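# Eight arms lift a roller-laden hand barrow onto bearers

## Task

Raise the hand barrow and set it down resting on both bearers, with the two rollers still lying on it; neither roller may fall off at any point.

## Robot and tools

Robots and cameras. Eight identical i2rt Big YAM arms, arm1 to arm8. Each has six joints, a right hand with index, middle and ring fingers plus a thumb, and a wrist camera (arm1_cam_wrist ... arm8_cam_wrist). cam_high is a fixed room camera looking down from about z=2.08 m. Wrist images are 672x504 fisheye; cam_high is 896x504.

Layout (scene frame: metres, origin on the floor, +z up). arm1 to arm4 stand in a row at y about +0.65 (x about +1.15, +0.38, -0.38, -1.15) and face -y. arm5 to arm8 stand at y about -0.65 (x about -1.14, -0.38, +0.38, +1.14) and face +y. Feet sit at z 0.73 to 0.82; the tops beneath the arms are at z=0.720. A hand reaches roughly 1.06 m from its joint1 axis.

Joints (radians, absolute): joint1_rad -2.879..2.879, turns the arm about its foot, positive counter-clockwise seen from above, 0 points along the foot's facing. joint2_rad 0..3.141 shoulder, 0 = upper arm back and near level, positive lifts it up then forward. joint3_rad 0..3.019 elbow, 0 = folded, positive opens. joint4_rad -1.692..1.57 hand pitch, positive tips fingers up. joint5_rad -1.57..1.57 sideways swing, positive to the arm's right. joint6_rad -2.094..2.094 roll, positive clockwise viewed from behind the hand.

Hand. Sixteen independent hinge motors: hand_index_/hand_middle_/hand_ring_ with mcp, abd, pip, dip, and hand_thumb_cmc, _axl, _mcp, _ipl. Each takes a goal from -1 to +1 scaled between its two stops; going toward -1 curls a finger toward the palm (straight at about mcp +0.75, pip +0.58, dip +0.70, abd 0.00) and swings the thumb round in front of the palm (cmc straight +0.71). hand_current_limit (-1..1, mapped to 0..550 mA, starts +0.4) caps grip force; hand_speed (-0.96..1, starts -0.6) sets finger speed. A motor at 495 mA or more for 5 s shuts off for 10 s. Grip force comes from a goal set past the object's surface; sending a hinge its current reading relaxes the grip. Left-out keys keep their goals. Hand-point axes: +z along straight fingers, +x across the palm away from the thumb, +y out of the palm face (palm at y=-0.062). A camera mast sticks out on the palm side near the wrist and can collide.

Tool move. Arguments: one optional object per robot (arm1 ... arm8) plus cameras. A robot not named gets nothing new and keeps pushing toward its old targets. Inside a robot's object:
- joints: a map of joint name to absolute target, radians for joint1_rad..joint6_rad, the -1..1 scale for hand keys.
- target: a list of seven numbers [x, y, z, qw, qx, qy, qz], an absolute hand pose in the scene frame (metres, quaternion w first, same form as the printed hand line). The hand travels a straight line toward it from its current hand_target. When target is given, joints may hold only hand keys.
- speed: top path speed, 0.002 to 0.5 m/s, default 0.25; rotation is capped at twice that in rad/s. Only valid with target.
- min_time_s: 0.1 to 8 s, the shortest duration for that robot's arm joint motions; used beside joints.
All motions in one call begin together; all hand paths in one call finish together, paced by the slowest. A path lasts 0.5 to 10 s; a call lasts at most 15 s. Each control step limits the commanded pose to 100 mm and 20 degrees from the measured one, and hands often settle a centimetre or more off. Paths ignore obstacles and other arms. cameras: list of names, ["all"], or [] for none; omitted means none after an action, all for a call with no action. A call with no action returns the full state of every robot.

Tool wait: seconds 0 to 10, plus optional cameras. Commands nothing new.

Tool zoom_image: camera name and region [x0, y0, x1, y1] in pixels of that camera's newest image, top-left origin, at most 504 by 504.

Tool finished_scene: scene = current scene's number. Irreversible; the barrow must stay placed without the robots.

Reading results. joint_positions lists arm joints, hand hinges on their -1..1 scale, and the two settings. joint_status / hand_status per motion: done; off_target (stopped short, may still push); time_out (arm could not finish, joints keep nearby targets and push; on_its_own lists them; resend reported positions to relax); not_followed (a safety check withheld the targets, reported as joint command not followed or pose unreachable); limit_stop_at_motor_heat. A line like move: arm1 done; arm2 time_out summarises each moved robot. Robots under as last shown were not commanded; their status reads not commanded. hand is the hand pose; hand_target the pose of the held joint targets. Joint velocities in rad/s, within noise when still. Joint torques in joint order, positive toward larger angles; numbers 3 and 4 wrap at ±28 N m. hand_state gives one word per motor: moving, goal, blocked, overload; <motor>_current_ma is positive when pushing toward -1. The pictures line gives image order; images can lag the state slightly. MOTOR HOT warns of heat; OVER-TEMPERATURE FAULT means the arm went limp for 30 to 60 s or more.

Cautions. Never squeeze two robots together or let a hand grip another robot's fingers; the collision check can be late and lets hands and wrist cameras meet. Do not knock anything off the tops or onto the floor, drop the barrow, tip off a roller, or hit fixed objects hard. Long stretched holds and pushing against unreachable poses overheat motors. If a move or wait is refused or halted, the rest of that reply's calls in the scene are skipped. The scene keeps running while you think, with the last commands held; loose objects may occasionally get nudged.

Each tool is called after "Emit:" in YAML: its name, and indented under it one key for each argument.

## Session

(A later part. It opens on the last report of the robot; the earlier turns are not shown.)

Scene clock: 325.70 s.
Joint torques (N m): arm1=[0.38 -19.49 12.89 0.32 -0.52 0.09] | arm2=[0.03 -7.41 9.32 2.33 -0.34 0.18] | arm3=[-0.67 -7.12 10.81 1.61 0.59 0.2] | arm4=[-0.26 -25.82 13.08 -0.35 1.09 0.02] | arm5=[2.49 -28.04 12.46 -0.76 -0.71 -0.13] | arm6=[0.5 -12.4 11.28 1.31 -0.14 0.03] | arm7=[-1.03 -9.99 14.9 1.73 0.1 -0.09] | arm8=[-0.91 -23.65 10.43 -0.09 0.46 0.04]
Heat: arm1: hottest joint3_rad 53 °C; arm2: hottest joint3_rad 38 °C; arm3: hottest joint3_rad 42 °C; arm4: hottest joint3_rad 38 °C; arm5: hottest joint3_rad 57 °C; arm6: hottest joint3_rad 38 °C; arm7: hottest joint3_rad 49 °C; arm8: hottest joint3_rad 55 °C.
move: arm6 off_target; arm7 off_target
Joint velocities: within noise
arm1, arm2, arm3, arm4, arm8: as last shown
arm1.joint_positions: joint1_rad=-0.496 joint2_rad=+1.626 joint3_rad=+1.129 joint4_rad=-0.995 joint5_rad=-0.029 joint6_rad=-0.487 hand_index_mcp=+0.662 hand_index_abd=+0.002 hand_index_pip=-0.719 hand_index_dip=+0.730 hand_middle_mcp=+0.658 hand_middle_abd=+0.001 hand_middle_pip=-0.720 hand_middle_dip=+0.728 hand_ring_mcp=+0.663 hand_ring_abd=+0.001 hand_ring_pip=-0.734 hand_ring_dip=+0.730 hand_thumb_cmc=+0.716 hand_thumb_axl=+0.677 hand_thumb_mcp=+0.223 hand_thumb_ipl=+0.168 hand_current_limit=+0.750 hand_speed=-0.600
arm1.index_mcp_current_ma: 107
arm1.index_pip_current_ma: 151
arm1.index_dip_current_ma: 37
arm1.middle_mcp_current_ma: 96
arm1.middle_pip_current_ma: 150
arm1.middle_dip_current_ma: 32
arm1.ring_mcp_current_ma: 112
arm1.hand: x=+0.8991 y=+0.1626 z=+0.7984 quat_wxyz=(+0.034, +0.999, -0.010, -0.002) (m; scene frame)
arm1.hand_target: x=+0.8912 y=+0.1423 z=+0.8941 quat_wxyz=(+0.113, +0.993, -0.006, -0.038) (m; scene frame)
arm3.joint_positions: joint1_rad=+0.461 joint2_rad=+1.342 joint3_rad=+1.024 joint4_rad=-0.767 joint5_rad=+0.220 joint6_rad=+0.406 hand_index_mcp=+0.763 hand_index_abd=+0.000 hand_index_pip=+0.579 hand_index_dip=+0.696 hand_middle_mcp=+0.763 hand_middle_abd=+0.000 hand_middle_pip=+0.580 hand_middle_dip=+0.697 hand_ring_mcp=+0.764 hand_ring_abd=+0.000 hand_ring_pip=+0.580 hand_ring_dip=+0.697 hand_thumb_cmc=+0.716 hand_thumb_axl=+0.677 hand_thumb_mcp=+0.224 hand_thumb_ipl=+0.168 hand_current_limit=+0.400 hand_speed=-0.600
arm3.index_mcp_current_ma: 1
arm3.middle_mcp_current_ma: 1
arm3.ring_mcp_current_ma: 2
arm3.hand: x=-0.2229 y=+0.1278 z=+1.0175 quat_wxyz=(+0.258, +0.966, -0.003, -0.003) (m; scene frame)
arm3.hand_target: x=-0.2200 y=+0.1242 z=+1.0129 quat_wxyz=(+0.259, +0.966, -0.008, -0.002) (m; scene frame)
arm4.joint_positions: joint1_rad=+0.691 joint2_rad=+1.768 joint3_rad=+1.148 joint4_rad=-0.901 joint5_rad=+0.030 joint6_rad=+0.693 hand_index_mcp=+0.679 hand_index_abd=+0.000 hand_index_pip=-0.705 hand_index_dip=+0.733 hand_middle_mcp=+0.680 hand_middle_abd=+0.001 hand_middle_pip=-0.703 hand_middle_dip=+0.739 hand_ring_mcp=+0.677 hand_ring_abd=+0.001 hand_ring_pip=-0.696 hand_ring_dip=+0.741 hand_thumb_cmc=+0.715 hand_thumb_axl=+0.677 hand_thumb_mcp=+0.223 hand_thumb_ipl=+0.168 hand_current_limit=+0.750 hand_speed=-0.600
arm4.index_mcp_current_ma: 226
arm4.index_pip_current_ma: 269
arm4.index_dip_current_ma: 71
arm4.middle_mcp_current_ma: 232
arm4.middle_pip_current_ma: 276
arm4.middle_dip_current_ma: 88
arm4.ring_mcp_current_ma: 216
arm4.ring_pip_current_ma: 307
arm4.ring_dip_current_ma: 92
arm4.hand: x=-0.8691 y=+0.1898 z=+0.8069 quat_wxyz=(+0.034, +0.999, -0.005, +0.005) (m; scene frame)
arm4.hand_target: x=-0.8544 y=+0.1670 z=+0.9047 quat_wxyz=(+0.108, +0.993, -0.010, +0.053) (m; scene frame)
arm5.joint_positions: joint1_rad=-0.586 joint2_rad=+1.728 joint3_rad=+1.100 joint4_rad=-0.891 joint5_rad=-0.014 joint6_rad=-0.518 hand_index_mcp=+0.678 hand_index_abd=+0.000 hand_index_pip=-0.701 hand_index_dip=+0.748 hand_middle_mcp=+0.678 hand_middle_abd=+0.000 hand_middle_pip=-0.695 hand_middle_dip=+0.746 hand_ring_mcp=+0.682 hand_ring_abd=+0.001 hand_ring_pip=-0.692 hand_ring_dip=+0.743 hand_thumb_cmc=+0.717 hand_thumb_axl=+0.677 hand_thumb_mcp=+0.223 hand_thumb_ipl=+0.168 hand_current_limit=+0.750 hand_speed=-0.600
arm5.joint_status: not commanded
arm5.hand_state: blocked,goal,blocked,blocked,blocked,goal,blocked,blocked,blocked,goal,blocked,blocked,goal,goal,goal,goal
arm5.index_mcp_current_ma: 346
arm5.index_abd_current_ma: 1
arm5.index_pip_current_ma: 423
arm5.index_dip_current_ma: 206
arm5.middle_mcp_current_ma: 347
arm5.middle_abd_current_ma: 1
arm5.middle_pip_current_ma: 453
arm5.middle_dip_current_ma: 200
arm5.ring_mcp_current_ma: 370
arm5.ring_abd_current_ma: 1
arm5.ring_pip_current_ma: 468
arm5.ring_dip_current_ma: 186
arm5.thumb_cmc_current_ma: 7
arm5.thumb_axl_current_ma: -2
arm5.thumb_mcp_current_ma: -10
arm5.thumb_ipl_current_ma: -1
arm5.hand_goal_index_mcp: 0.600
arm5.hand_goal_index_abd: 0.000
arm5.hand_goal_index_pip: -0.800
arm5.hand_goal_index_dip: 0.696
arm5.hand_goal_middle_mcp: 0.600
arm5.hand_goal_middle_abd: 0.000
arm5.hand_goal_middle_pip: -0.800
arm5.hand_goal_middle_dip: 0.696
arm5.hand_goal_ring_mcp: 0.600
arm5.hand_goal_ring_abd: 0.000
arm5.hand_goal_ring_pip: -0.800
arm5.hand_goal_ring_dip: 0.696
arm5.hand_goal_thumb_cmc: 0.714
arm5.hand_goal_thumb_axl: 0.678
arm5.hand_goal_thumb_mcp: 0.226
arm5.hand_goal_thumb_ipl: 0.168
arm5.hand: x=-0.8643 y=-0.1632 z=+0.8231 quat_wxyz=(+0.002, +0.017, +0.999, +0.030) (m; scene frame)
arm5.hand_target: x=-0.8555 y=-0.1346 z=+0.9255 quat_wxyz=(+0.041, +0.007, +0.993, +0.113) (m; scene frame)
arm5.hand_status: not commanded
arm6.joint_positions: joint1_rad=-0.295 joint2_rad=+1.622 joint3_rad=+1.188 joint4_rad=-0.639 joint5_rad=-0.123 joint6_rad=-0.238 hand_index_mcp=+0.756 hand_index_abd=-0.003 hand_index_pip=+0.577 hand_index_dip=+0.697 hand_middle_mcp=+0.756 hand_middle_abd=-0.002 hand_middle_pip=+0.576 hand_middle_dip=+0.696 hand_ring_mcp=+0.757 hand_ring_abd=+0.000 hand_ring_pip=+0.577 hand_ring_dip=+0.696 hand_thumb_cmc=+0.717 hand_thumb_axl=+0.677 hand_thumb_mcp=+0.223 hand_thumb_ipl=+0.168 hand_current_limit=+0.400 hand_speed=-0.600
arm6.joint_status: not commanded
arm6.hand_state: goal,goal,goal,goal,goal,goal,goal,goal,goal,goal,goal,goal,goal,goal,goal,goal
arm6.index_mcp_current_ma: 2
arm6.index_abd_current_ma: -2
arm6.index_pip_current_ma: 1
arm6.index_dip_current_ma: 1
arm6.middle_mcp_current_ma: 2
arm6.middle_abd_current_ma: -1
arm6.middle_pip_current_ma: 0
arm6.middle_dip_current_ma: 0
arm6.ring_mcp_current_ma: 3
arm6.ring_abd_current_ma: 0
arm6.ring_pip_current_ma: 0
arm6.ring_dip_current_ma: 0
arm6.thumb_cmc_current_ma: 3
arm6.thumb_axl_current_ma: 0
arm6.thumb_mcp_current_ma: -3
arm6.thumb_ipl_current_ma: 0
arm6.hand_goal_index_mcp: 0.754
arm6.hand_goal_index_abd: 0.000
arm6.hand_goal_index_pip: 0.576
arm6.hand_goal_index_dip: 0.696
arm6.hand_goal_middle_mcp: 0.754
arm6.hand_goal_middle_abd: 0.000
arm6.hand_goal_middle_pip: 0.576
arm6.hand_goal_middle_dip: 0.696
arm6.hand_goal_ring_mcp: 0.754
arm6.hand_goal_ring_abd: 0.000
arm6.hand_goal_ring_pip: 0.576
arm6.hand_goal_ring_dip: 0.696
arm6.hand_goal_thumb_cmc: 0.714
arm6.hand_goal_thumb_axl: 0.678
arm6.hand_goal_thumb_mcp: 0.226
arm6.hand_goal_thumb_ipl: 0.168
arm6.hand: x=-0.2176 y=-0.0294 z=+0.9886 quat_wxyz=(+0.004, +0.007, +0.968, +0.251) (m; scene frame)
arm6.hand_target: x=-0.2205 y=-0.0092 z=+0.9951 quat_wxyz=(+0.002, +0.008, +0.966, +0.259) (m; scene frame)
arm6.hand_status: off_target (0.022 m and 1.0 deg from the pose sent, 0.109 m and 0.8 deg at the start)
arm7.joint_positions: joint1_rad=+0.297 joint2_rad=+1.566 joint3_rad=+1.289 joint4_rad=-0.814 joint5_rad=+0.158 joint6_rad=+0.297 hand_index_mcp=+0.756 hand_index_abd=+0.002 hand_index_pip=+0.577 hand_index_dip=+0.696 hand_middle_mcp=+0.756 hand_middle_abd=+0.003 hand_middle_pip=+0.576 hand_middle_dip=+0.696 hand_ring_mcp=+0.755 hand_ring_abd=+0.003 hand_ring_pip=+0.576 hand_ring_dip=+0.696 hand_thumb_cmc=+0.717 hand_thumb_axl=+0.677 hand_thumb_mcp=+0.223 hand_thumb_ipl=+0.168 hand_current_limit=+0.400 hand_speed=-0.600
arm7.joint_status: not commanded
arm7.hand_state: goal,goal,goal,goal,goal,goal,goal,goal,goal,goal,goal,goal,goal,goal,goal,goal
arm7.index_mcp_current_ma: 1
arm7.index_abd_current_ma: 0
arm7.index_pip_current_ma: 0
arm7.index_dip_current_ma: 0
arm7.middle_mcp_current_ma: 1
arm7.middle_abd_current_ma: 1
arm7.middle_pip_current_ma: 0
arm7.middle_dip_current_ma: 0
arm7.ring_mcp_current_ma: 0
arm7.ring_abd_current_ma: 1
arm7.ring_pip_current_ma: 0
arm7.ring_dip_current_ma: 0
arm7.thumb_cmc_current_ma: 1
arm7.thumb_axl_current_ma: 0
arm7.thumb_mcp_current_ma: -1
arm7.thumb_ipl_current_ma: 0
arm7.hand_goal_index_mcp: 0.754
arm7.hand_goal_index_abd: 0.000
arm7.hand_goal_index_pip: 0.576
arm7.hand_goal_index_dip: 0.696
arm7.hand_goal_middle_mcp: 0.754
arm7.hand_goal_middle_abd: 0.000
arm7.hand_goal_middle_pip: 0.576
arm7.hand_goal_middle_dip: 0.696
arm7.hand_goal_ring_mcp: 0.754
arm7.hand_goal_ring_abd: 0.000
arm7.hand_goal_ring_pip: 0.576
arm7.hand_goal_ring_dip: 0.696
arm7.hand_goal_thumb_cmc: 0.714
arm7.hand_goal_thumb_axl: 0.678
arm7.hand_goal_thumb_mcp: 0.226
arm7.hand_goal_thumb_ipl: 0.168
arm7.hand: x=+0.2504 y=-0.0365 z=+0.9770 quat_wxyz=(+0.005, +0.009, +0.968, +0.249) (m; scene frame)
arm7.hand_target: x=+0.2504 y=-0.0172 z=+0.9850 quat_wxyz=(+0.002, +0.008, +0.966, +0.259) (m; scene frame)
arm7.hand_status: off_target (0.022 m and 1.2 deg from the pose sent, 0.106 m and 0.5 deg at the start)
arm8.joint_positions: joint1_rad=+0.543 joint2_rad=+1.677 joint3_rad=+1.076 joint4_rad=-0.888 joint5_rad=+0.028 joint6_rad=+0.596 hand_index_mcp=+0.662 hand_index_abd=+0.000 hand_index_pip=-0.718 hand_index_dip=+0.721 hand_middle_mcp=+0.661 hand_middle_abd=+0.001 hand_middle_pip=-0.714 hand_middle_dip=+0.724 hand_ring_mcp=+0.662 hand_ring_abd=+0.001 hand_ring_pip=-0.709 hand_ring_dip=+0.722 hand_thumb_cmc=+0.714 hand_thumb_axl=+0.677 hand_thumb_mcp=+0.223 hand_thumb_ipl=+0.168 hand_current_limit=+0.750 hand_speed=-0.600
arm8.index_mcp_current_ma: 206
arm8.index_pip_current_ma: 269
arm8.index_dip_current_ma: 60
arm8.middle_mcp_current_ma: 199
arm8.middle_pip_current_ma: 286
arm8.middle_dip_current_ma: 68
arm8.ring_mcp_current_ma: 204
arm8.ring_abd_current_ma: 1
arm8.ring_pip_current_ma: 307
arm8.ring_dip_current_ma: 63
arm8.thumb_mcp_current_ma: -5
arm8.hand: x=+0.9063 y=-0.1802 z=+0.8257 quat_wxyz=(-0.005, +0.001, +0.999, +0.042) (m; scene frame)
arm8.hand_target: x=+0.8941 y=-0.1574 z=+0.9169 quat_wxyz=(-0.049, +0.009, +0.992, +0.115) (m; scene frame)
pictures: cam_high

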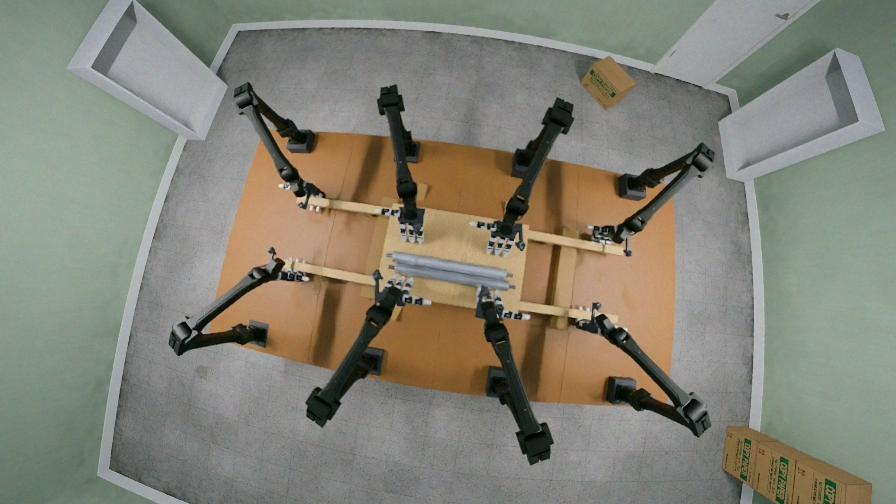

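Emit:
move:
  arm6: {"target":[-0.22,0.045,1.0,0.0021,0.0077,0.9659,0.2588],"speed":0.12}
  arm7: {"target":[0.25,0.045,0.99,0.0021,0.0077,0.9659,0.2588],"speed":0.12}

Emit:
move:
  arm1: {"joints":{"joint2_rad":1.374,"joint3_rad":1.22,"joint4_rad":-1.028},"min_time_s":2.5}
  arm4: {"joints":{"joint2_rad":1.56,"joint3_rad":1.208,"joint4_rad":-0.942},"min_time_s":2.5}
  arm5: {"joints":{"joint2_rad":1.545,"joint3_rad":1.162,"joint4_rad":-0.928},"min_time_s":2.5}
  arm8: {"joints":{"joint2_rad":1.41,"joint3_rad":1.166,"joint4_rad":-0.928},"min_time_s":2.5}
  arm6: {"target":[-0.22,0.042,1.02,0.0021,0.0077,0.9659,0.2588],"speed":0.02}
  arm7: {"target":[0.25,0.042,1.01,0.0021,0.0077,0.9659,0.2588],"speed":0.02}
  cameras: ["cam_high"]

Emit:
zoom_image:
  camera: "cam_high"
  region: [360, 190, 550, 325]

Scene clock: 381.07 s.
Joint torques (N m): arm1=[0.62 -19.43 12.96 0.23 -0.5 0.06] | arm2=[0.26 -7.59 9.13 2.21 -0.36 0.13] | arm3=[-0.56 -7.12 10.81 1.62 0.6 0.21] | arm4=[-0.5 -25.88 13.05 -0.42 1.09 0.02] | arm5=[2.43 -27.99 12.48 -0.73 -0.73 -0.14] | arm6=[0.44 -15.56 11.82 0.96 -0.1 0.02] | arm7=[-0.97 -12.92 15.64 1.11 0.11 -0.11] | arm8=[-0.91 -23.59 10.47 -0.14 0.48 0.03]
Heat: arm1: hottest joint3_rad 54 °C; arm2: hottest joint3_rad 38 °C; arm3: hottest joint3_rad 42 °C; arm4: hottest joint3_rad 39 °C; arm5: hottest joint3_rad 58 °C; arm6: hottest joint3_rad 46 °C; arm7: hottest joint3_rad 55 °C; arm8: hottest joint3_rad 57 °C.
move: arm6 off_target; arm7 off_target
Joint velocities: within noise
arm1, arm2, arm3, arm4, arm5, arm8: as last shown
arm6.joint_positions: joint1_rad=-0.269 joint2_rad=+1.746 joint3_rad=+1.355 joint4_rad=-0.684 joint5_rad=-0.112 joint6_rad=-0.216 hand_index_mcp=+0.756 hand_index_abd=-0.002 hand_index_pip=+0.577 hand_index_dip=+0.697 hand_middle_mcp=+0.756 hand_middle_abd=-0.002 hand_middle_pip=+0.576 hand_middle_dip=+0.696 hand_ring_mcp=+0.757 hand_ring_abd=+0.000 hand_ring_pip=+0.577 hand_ring_dip=+0.696 hand_thumb_cmc=+0.717 hand_thumb_axl=+0.677 hand_thumb_mcp=+0.223 hand_thumb_ipl=+0.168 hand_current_limit=+0.400 hand_speed=-0.600
arm6.joint_status: not commanded
arm6.hand_state: goal,goal,goal,goal,goal,goal,goal,goal,goal,goal,goal,goal,goal,goal,goal,goal
arm6.index_mcp_current_ma: 2
arm6.index_abd_current_ma: -2
arm6.index_pip_current_ma: 1
arm6.index_dip_current_ma: 1
arm6.middle_mcp_current_ma: 2
arm6.middle_abd_current_ma: -1
arm6.middle_pip_current_ma: 0
arm6.middle_dip_current_ma: 0
arm6.ring_mcp_current_ma: 3
arm6.ring_abd_current_ma: 0
arm6.ring_pip_current_ma: 0
arm6.ring_dip_current_ma: 0
arm6.thumb_cmc_current_ma: 3
arm6.thumb_axl_current_ma: 0
arm6.thumb_mcp_current_ma: -3
arm6.thumb_ipl_current_ma: 0
arm6.hand_goal_index_mcp: 0.754
arm6.hand_goal_index_abd: 0.000
arm6.hand_goal_index_pip: 0.576
arm6.hand_goal_index_dip: 0.696
arm6.hand_goal_middle_mcp: 0.754
arm6.hand_goal_middle_abd: 0.000
arm6.hand_goal_middle_pip: 0.576
arm6.hand_goal_middle_dip: 0.696
arm6.hand_goal_ring_mcp: 0.754
arm6.hand_goal_ring_abd: 0.000
arm6.hand_goal_ring_pip: 0.576
arm6.hand_goal_ring_dip: 0.696
arm6.hand_goal_thumb_cmc: 0.714
arm6.hand_goal_thumb_axl: 0.678
arm6.hand_goal_thumb_mcp: 0.226
arm6.hand_goal_thumb_ipl: 0.168
arm6.hand: x=-0.2172 y=+0.0240 z=+0.9886 quat_wxyz=(+0.003, +0.007, +0.969, +0.249) (m; scene frame)
arm6.hand_target: x=-0.2204 y=+0.0436 z=+1.0002 quat_wxyz=(+0.002, +0.008, +0.966, +0.259) (m; scene frame)
arm6.hand_status: off_target (0.024 m and 1.2 deg from the pose sent, 0.075 m and 1.0 deg at the start)
arm7.joint_positions: joint1_rad=+0.263 joint2_rad=+1.716 joint3_rad=+1.478 joint4_rad=-0.850 joint5_rad=+0.142 joint6_rad=+0.269 hand_index_mcp=+0.761 hand_index_abd=+0.000 hand_index_pip=+0.579 hand_index_dip=+0.697 hand_middle_mcp=+0.758 hand_middle_abd=+0.003 hand_middle_pip=+0.577 hand_middle_dip=+0.696 hand_ring_mcp=+0.755 hand_ring_abd=+0.003 hand_ring_pip=+0.576 hand_ring_dip=+0.696 hand_thumb_cmc=+0.717 hand_thumb_axl=+0.677 hand_thumb_mcp=+0.223 hand_thumb_ipl=+0.168 hand_current_limit=+0.400 hand_speed=-0.600
arm7.joint_status: not commanded
arm7.hand_state: goal,goal,goal,goal,goal,goal,goal,goal,goal,goal,goal,goal,goal,goal,goal,goal
arm7.index_mcp_current_ma: 4
arm7.index_abd_current_ma: 0
arm7.index_pip_current_ma: 1
arm7.index_dip_current_ma: 0
arm7.middle_mcp_current_ma: 2
arm7.middle_abd_current_ma: 1
arm7.middle_pip_current_ma: 0
arm7.middle_dip_current_ma: 0
arm7.ring_mcp_current_ma: 0
arm7.ring_abd_current_ma: 1
arm7.ring_pip_current_ma: 0
arm7.ring_dip_current_ma: 0
arm7.thumb_cmc_current_ma: 1
arm7.thumb_axl_current_ma: 0
arm7.thumb_mcp_current_ma: -1
arm7.thumb_ipl_current_ma: 0
arm7.hand_goal_index_mcp: 0.754
arm7.hand_goal_index_abd: 0.000
arm7.hand_goal_index_pip: 0.576
arm7.hand_goal_index_dip: 0.696
arm7.hand_goal_middle_mcp: 0.754
arm7.hand_goal_middle_abd: 0.000
arm7.hand_goal_middle_pip: 0.576
arm7.hand_goal_middle_dip: 0.696
arm7.hand_goal_ring_mcp: 0.754
arm7.hand_goal_ring_abd: 0.000
arm7.hand_goal_ring_pip: 0.576
arm7.hand_goal_ring_dip: 0.696
arm7.hand_goal_thumb_cmc: 0.714
arm7.hand_goal_thumb_axl: 0.678
arm7.hand_goal_thumb_mcp: 0.226
arm7.hand_goal_thumb_ipl: 0.168
arm7.hand: x=+0.2493 y=+0.0256 z=+0.9768 quat_wxyz=(+0.005, +0.009, +0.969, +0.248) (m; scene frame)
arm7.hand_target: x=+0.2504 y=+0.0436 z=+0.9899 quat_wxyz=(+0.002, +0.008, +0.966, +0.259) (m; scene frame)
arm7.hand_status: off_target (0.024 m and 1.3 deg from the pose sent, 0.083 m and 1.2 deg at the start)
pictures: none

Scene clock: 386.10 s.
Joint torques (N m): arm1=[0.5 -22.53 15.97 0.54 -0.65 0.07] | arm2=[1.08 -7.53 9.29 2.24 -0.16 0.15] | arm3=[-0.62 -7.12 10.88 1.61 0.59 0.21] | arm4=[-0.32 -29.51 13.27 -0.68 1.27 0.04] | arm5=[2.14 -27.63 12.77 -0.77 -0.63 -0.14] | arm6=[0.26 -16.73 10.56 1.06 -0.12 0.02] | arm7=[-0.85 -12.98 14.35 1.2 0.12 -0.08] | arm8=[-0.5 -25.64 13.15 0.18 0.29 0.03]
Heat: arm1: hottest joint3_rad 55 °C; arm2: hottest joint3_rad 38 °C; arm3: hottest joint3_rad 42 °C; arm4: hottest joint3_rad 39 °C; arm5: hottest joint3_rad 58 °C; arm6: hottest joint3_rad 46 °C; arm7: hottest joint3_rad 55 °C; arm8: hottest joint3_rad 58 °C.
move: arm1 time_out; arm4 time_out; arm5 done; arm6 off_target; arm7 off_target; arm8 time_out
Joint velocities: within noise
arm1.joint_positions: joint1_rad=-0.496 joint2_rad=+1.548 joint3_rad=+1.129 joint4_rad=-1.017 joint5_rad=-0.026 joint6_rad=-0.486 hand_index_mcp=+0.691 hand_index_abd=-0.005 hand_index_pip=-0.684 hand_index_dip=+0.740 hand_middle_mcp=+0.677 hand_middle_abd=+0.001 hand_middle_pip=-0.696 hand_middle_dip=+0.736 hand_ring_mcp=+0.677 hand_ring_abd=+0.001 hand_ring_pip=-0.724 hand_ring_dip=+0.734 hand_thumb_cmc=+0.716 hand_thumb_axl=+0.677 hand_thumb_mcp=+0.223 hand_thumb_ipl=+0.168 hand_current_limit=+0.750 hand_speed=-0.600
arm1.joint_status: joint2_rad time_out (moved -0.078 of -0.252); joint3_rad time_out (moved +0.000 of +0.091); the others done
arm1.hand_state: blocked,goal,blocked,blocked,blocked,goal,blocked,blocked,blocked,goal,blocked,blocked,goal,goal,goal,goal
arm1.index_mcp_current_ma: 205
arm1.index_abd_current_ma: -1
arm1.index_pip_current_ma: 278
arm1.index_dip_current_ma: 57
arm1.middle_mcp_current_ma: 156
arm1.middle_abd_current_ma: 0
arm1.middle_pip_current_ma: 231
arm1.middle_dip_current_ma: 47
arm1.ring_mcp_current_ma: 154
arm1.ring_abd_current_ma: 0
arm1.ring_pip_current_ma: 137
arm1.ring_dip_current_ma: 44
arm1.thumb_cmc_current_ma: 0
arm1.thumb_axl_current_ma: 0
arm1.thumb_mcp_current_ma: -1
arm1.thumb_ipl_current_ma: 0
arm1.hand_goal_index_mcp: 0.600
arm1.hand_goal_index_abd: 0.000
arm1.hand_goal_index_pip: -0.800
arm1.hand_goal_index_dip: 0.696
arm1.hand_goal_middle_mcp: 0.600
arm1.hand_goal_middle_abd: 0.000
arm1.hand_goal_middle_pip: -0.800
arm1.hand_goal_middle_dip: 0.696
arm1.hand_goal_ring_mcp: 0.600
arm1.hand_goal_ring_abd: 0.000
arm1.hand_goal_ring_pip: -0.800
arm1.hand_goal_ring_dip: 0.696
arm1.hand_goal_thumb_cmc: 0.714
arm1.hand_goal_thumb_axl: 0.678
arm1.hand_goal_thumb_mcp: 0.226
arm1.hand_goal_thumb_ipl: 0.168
arm1.on_its_own: joint2_rad reads +1.548 and still pushes toward +1.374 since a time_out; joint3_rad reads +1.129 and still pushes toward +1.220 since a time_out
arm1.hand: x=+0.8997 y=+0.1650 z=+0.8371 quat_wxyz=(+0.058, +0.998, -0.009, -0.017) (m; scene frame)
arm1.hand_target: x=+0.8937 y=+0.1467 z=+0.9757 quat_wxyz=(+0.172, +0.983, -0.005, -0.070) (m; scene frame)
arm1.hand_status: not commanded
arm2, arm3: as last shown
arm2.joint_positions: joint1_rad=-0.373 joint2_rad=+1.295 joint3_rad=+1.102 joint4_rad=-0.883 joint5_rad=-0.179 joint6_rad=-0.345 hand_index_mcp=+0.757 hand_index_abd=-0.001 hand_index_pip=+0.577 hand_index_dip=+0.696 hand_middle_mcp=+0.757 hand_middle_abd=-0.001 hand_middle_pip=+0.577 hand_middle_dip=+0.696 hand_ring_mcp=+0.758 hand_ring_abd=-0.001 hand_ring_pip=+0.577 hand_ring_dip=+0.696 hand_thumb_cmc=+0.717 hand_thumb_axl=+0.677 hand_thumb_mcp=+0.224 hand_thumb_ipl=+0.168 hand_current_limit=+0.400 hand_speed=-0.600
arm2.index_abd_current_ma: -3
arm2.middle_abd_current_ma: -3
arm2.ring_mcp_current_ma: 19
arm2.ring_abd_current_ma: -5
arm2.ring_pip_current_ma: 4
arm2.hand: x=+0.2087 y=+0.1189 z=+1.0139 quat_wxyz=(+0.258, +0.966, +0.004, -0.001) (m; scene frame)
arm2.hand_target: x=+0.2000 y=+0.1172 z=+1.0082 quat_wxyz=(+0.259, +0.966, -0.008, -0.002) (m; scene frame)
arm3.joint_positions: joint1_rad=+0.461 joint2_rad=+1.342 joint3_rad=+1.023 joint4_rad=-0.767 joint5_rad=+0.220 joint6_rad=+0.406 hand_index_mcp=+0.770 hand_index_abd=+0.000 hand_index_pip=+0.583 hand_index_dip=+0.698 hand_middle_mcp=+0.768 hand_middle_abd=+0.000 hand_middle_pip=+0.583 hand_middle_dip=+0.698 hand_ring_mcp=+0.767 hand_ring_abd=+0.000 hand_ring_pip=+0.582 hand_ring_dip=+0.697 hand_thumb_cmc=+0.716 hand_thumb_axl=+0.677 hand_thumb_mcp=+0.224 hand_thumb_ipl=+0.168 hand_current_limit=+0.400 hand_speed=-0.600
arm3.index_mcp_current_ma: 5
arm3.index_pip_current_ma: 1
arm3.middle_mcp_current_ma: 4
arm3.middle_pip_current_ma: 1
arm3.ring_mcp_current_ma: 3
arm3.ring_pip_current_ma: 1
arm3.hand: x=-0.2230 y=+0.1280 z=+1.0171 quat_wxyz=(+0.258, +0.966, -0.003, -0.003) (m; scene frame)
arm3.hand_target: x=-0.2200 y=+0.1241 z=+1.0130 quat_wxyz=(+0.259, +0.966, -0.008, -0.002) (m; scene frame)
arm4.joint_positions: joint1_rad=+0.691 joint2_rad=+1.743 joint3_rad=+1.148 joint4_rad=-0.914 joint5_rad=+0.025 joint6_rad=+0.690 hand_index_mcp=+0.688 hand_index_abd=+0.000 hand_index_pip=-0.696 hand_index_dip=+0.735 hand_middle_mcp=+0.687 hand_middle_abd=+0.001 hand_middle_pip=-0.695 hand_middle_dip=+0.741 hand_ring_mcp=+0.681 hand_ring_abd=+0.001 hand_ring_pip=-0.686 hand_ring_dip=+0.742 hand_thumb_cmc=+0.715 hand_thumb_axl=+0.677 hand_thumb_mcp=+0.223 hand_thumb_ipl=+0.168 hand_current_limit=+0.750 hand_speed=-0.600
arm4.joint_status: joint2_rad time_out (moved -0.024 of -0.208); the others done
arm4.hand_state: blocked,goal,blocked,blocked,blocked,goal,blocked,blocked,blocked,goal,blocked,blocked,goal,goal,goal,goal
arm4.index_mcp_current_ma: 262
arm4.index_abd_current_ma: 0
arm4.index_pip_current_ma: 305
arm4.index_dip_current_ma: 77
arm4.middle_mcp_current_ma: 261
arm4.middle_abd_current_ma: 0
arm4.middle_pip_current_ma: 313
arm4.middle_dip_current_ma: 94
arm4.ring_mcp_current_ma: 236
arm4.ring_abd_current_ma: 0
arm4.ring_pip_current_ma: 351
arm4.ring_dip_current_ma: 96
arm4.thumb_cmc_current_ma: 0
arm4.thumb_axl_current_ma: 0
arm4.thumb_mcp_current_ma: -2
arm4.thumb_ipl_current_ma: 0
arm4.hand_goal_index_mcp: 0.600
arm4.hand_goal_index_abd: 0.000
arm4.hand_goal_index_pip: -0.800
arm4.hand_goal_index_dip: 0.696
arm4.hand_goal_middle_mcp: 0.600
arm4.hand_goal_middle_abd: 0.000
arm4.hand_goal_middle_pip: -0.800
arm4.hand_goal_middle_dip: 0.696
arm4.hand_goal_ring_mcp: 0.600
arm4.hand_goal_ring_abd: 0.000
arm4.hand_goal_ring_pip: -0.800
arm4.hand_goal_ring_dip: 0.696
arm4.hand_goal_thumb_cmc: 0.714
arm4.hand_goal_thumb_axl: 0.678
arm4.hand_goal_thumb_mcp: 0.226
arm4.hand_goal_thumb_ipl: 0.168
arm4.on_its_own: joint2_rad reads +1.743 and still pushes toward +1.560 since a time_out
arm4.hand: x=-0.8687 y=+0.1910 z=+0.8181 quat_wxyz=(+0.036, +0.999, -0.003, +0.011) (m; scene frame)
arm4.hand_target: x=-0.8576 y=+0.1713 z=+0.9404 quat_wxyz=(+0.127, +0.989, -0.010, +0.069) (m; scene frame)
arm4.hand_status: not commanded
arm5.joint_positions: joint1_rad=-0.584 joint2_rad=+1.683 joint3_rad=+1.100 joint4_rad=-0.908 joint5_rad=-0.016 joint6_rad=-0.518 hand_index_mcp=+0.678 hand_index_abd=+0.000 hand_index_pip=-0.701 hand_index_dip=+0.748 hand_middle_mcp=+0.678 hand_middle_abd=+0.000 hand_middle_pip=-0.695 hand_middle_dip=+0.746 hand_ring_mcp=+0.682 hand_ring_abd=+0.001 hand_ring_pip=-0.692 hand_ring_dip=+0.743 hand_thumb_cmc=+0.717 hand_thumb_axl=+0.677 hand_thumb_mcp=+0.223 hand_thumb_ipl=+0.168 hand_current_limit=+0.750 hand_speed=-0.600
arm5.joint_status: all done
arm5.hand_state: blocked,goal,blocked,blocked,blocked,goal,blocked,blocked,blocked,goal,blocked,blocked,goal,goal,goal,goal
arm5.index_mcp_current_ma: 346
arm5.index_abd_current_ma: 1
arm5.index_pip_current_ma: 423
arm5.index_dip_current_ma: 206
arm5.middle_mcp_current_ma: 347
arm5.middle_abd_current_ma: 1
arm5.middle_pip_current_ma: 453
arm5.middle_dip_current_ma: 200
arm5.ring_mcp_current_ma: 370
arm5.ring_abd_current_ma: 1
arm5.ring_pip_current_ma: 468
arm5.ring_dip_current_ma: 186
arm5.thumb_cmc_current_ma: 7
arm5.thumb_axl_current_ma: -2
arm5.thumb_mcp_current_ma: -10
arm5.thumb_ipl_current_ma: -1
arm5.hand_goal_index_mcp: 0.600
arm5.hand_goal_index_abd: 0.000
arm5.hand_goal_index_pip: -0.800
arm5.hand_goal_index_dip: 0.696
arm5.hand_goal_middle_mcp: 0.600
arm5.hand_goal_middle_abd: 0.000
arm5.hand_goal_middle_pip: -0.800
arm5.hand_goal_middle_dip: 0.696
arm5.hand_goal_ring_mcp: 0.600
arm5.hand_goal_ring_abd: 0.000
arm5.hand_goal_ring_pip: -0.800
arm5.hand_goal_ring_dip: 0.696
arm5.hand_goal_thumb_cmc: 0.714
arm5.hand_goal_thumb_axl: 0.678
arm5.hand_goal_thumb_mcp: 0.226
arm5.hand_goal_thumb_ipl: 0.168
arm5.hand: x=-0.8650 y=-0.1627 z=+0.8456 quat_wxyz=(+0.008, +0.017, +0.999, +0.043) (m; scene frame)
arm5.hand_target: x=-0.8578 y=-0.1389 z=+0.9477 quat_wxyz=(+0.048, +0.007, +0.991, +0.123) (m; scene frame)
arm5.hand_status: not commanded
arm6.joint_positions: joint1_rad=-0.268 joint2_rad=+1.736 joint3_rad=+1.400 joint4_rad=-0.731 joint5_rad=-0.112 joint6_rad=-0.216 hand_index_mcp=+0.753 hand_index_abd=-0.012 hand_index_pip=+0.577 hand_index_dip=+0.697 hand_middle_mcp=+0.756 hand_middle_abd=-0.002 hand_middle_pip=+0.576 hand_middle_dip=+0.696 hand_ring_mcp=+0.757 hand_ring_abd=+0.000 hand_ring_pip=+0.577 hand_ring_dip=+0.696 hand_thumb_cmc=+0.717 hand_thumb_axl=+0.677 hand_thumb_mcp=+0.223 hand_thumb_ipl=+0.168 hand_current_limit=+0.400 hand_speed=-0.600
arm6.joint_status: not commanded
arm6.hand_state: goal,goal,goal,goal,goal,goal,goal,goal,goal,goal,goal,goal,goal,goal,goal,goal
arm6.index_mcp_current_ma: 0
arm6.index_abd_current_ma: -15
arm6.index_pip_current_ma: 1
arm6.index_dip_current_ma: 0
arm6.middle_mcp_current_ma: 2
arm6.middle_abd_current_ma: -1
arm6.middle_pip_current_ma: 0
arm6.middle_dip_current_ma: 0
arm6.ring_mcp_current_ma: 3
arm6.ring_abd_current_ma: 0
arm6.ring_pip_current_ma: 0
arm6.ring_dip_current_ma: 0
arm6.thumb_cmc_current_ma: 3
arm6.thumb_axl_current_ma: 0
arm6.thumb_mcp_current_ma: -3
arm6.thumb_ipl_current_ma: 0
arm6.hand_goal_index_mcp: 0.754
arm6.hand_goal_index_abd: 0.000
arm6.hand_goal_index_pip: 0.576
arm6.hand_goal_index_dip: 0.696
arm6.hand_goal_middle_mcp: 0.754
arm6.hand_goal_middle_abd: 0.000
arm6.hand_goal_middle_pip: 0.576
arm6.hand_goal_middle_dip: 0.696
arm6.hand_goal_ring_mcp: 0.754
arm6.hand_goal_ring_abd: 0.000
arm6.hand_goal_ring_pip: 0.576
arm6.hand_goal_ring_dip: 0.696
arm6.hand_goal_thumb_cmc: 0.714
arm6.hand_goal_thumb_axl: 0.678
arm6.hand_goal_thumb_mcp: 0.226
arm6.hand_goal_thumb_ipl: 0.168
arm6.hand: x=-0.2160 y=+0.0290 z=+1.0112 quat_wxyz=(+0.003, +0.006, +0.968, +0.252) (m; scene frame)
arm6.hand_target: x=-0.2202 y=+0.0414 z=+1.0199 quat_wxyz=(+0.002, +0.008, +0.966, +0.259) (m; scene frame)
arm6.hand_status: off_target (0.016 m and 0.8 deg from the pose sent, 0.036 m and 1.2 deg at the start)
arm7.joint_positions: joint1_rad=+0.263 joint2_rad=+1.704 joint3_rad=+1.530 joint4_rad=-0.899 joint5_rad=+0.142 joint6_rad=+0.268 hand_index_mcp=+0.755 hand_index_abd=+0.004 hand_index_pip=+0.578 hand_index_dip=+0.697 hand_middle_mcp=+0.757 hand_middle_abd=+0.002 hand_middle_pip=+0.577 hand_middle_dip=+0.696 hand_ring_mcp=+0.755 hand_ring_abd=+0.003 hand_ring_pip=+0.576 hand_ring_dip=+0.696 hand_thumb_cmc=+0.717 hand_thumb_axl=+0.677 hand_thumb_mcp=+0.223 hand_thumb_ipl=+0.168 hand_current_limit=+0.400 hand_speed=-0.600
arm7.joint_status: not commanded
arm7.hand_state: goal,goal,goal,goal,goal,goal,goal,goal,goal,goal,goal,goal,goal,goal,goal,goal
arm7.index_mcp_current_ma: 0
arm7.index_abd_current_ma: 1
arm7.index_pip_current_ma: 0
arm7.index_dip_current_ma: 0
arm7.middle_mcp_current_ma: 1
arm7.middle_abd_current_ma: 1
arm7.middle_pip_current_ma: 0
arm7.middle_dip_current_ma: 0
arm7.ring_mcp_current_ma: 0
arm7.ring_abd_current_ma: 1
arm7.ring_pip_current_ma: 0
arm7.ring_dip_current_ma: 0
arm7.thumb_cmc_current_ma: 1
arm7.thumb_axl_current_ma: 0
arm7.thumb_mcp_current_ma: -1
arm7.thumb_ipl_current_ma: 0
arm7.hand_goal_index_mcp: 0.754
arm7.hand_goal_index_abd: 0.000
arm7.hand_goal_index_pip: 0.576
arm7.hand_goal_index_dip: 0.696
arm7.hand_goal_middle_mcp: 0.754
arm7.hand_goal_middle_abd: 0.000
arm7.hand_goal_middle_pip: 0.576
arm7.hand_goal_middle_dip: 0.696
arm7.hand_goal_ring_mcp: 0.754
arm7.hand_goal_ring_abd: 0.000
arm7.hand_goal_ring_pip: 0.576
arm7.hand_goal_ring_dip: 0.696
arm7.hand_goal_thumb_cmc: 0.714
arm7.hand_goal_thumb_axl: 0.678
arm7.hand_goal_thumb_mcp: 0.226
arm7.hand_goal_thumb_ipl: 0.168
arm7.hand: x=+0.2480 y=+0.0288 z=+1.0052 quat_wxyz=(+0.002, +0.009, +0.967, +0.256) (m; scene frame)
arm7.hand_target: x=+0.2502 y=+0.0415 z=+1.0099 quat_wxyz=(+0.002, +0.008, +0.966, +0.259) (m; scene frame)
arm7.hand_status: off_target (0.014 m and 0.4 deg from the pose sent, 0.037 m and 1.3 deg at the start)
arm8.joint_positions: joint1_rad=+0.540 joint2_rad=+1.575 joint3_rad=+1.076 joint4_rad=-0.911 joint5_rad=+0.033 joint6_rad=+0.596 hand_index_mcp=+0.662 hand_index_abd=+0.004 hand_index_pip=-0.718 hand_index_dip=+0.721 hand_middle_mcp=+0.668 hand_middle_abd=+0.011 hand_middle_pip=-0.702 hand_middle_dip=+0.729 hand_ring_mcp=+0.679 hand_ring_abd=+0.013 hand_ring_pip=-0.680 hand_ring_dip=+0.732 hand_thumb_cmc=+0.714 hand_thumb_axl=+0.677 hand_thumb_mcp=+0.223 hand_thumb_ipl=+0.168 hand_current_limit=+0.750 hand_speed=-0.600
arm8.joint_status: joint2_rad time_out (moved -0.102 of -0.267); joint3_rad time_out (moved +0.000 of +0.090); the others done
arm8.hand_state: blocked,goal,blocked,blocked,blocked,goal,blocked,blocked,blocked,goal,blocked,blocked,goal,goal,goal,goal
arm8.index_mcp_current_ma: 206
arm8.index_abd_current_ma: 4
arm8.index_pip_current_ma: 269
arm8.index_dip_current_ma: 60
arm8.middle_mcp_current_ma: 230
arm8.middle_abd_current_ma: 18
arm8.middle_pip_current_ma: 341
arm8.middle_dip_current_ma: 84
arm8.ring_mcp_current_ma: 281
arm8.ring_abd_current_ma: 21
arm8.ring_pip_current_ma: 444
arm8.ring_dip_current_ma: 95
arm8.thumb_cmc_current_ma: 0
arm8.thumb_axl_current_ma: -1
arm8.thumb_mcp_current_ma: -5
arm8.thumb_ipl_current_ma: 0
arm8.hand_goal_index_mcp: 0.600
arm8.hand_goal_index_abd: 0.000
arm8.hand_goal_index_pip: -0.800
arm8.hand_goal_index_dip: 0.696
arm8.hand_goal_middle_mcp: 0.600
arm8.hand_goal_middle_abd: 0.000
arm8.hand_goal_middle_pip: -0.800
arm8.hand_goal_middle_dip: 0.696
arm8.hand_goal_ring_mcp: 0.600
arm8.hand_goal_ring_abd: 0.000
arm8.hand_goal_ring_pip: -0.800
arm8.hand_goal_ring_dip: 0.696
arm8.hand_goal_thumb_cmc: 0.714
arm8.hand_goal_thumb_axl: 0.678
arm8.hand_goal_thumb_mcp: 0.226
arm8.hand_goal_thumb_ipl: 0.168
arm8.on_its_own: joint2_rad reads +1.575 and still pushes toward +1.410 since a time_out; joint3_rad reads +1.076 and still pushes toward +1.166 since a time_out
arm8.hand: x=+0.9070 y=-0.1786 z=+0.8751 quat_wxyz=(-0.025, +0.003, +0.997, +0.076) (m; scene frame)
arm8.hand_target: x=+0.8936 y=-0.1584 z=+1.0011 quat_wxyz=(-0.090, +0.010, +0.980, +0.175) (m; scene frame)
arm8.hand_status: not commanded
pictures: cam_high

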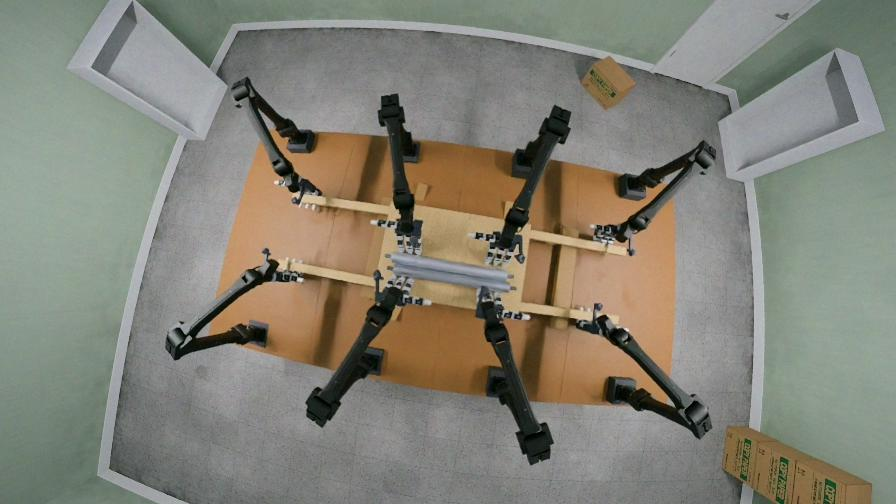

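Scaled by 2.653 from the camera's 896x504 image, which has a finer 1280x720 frame.

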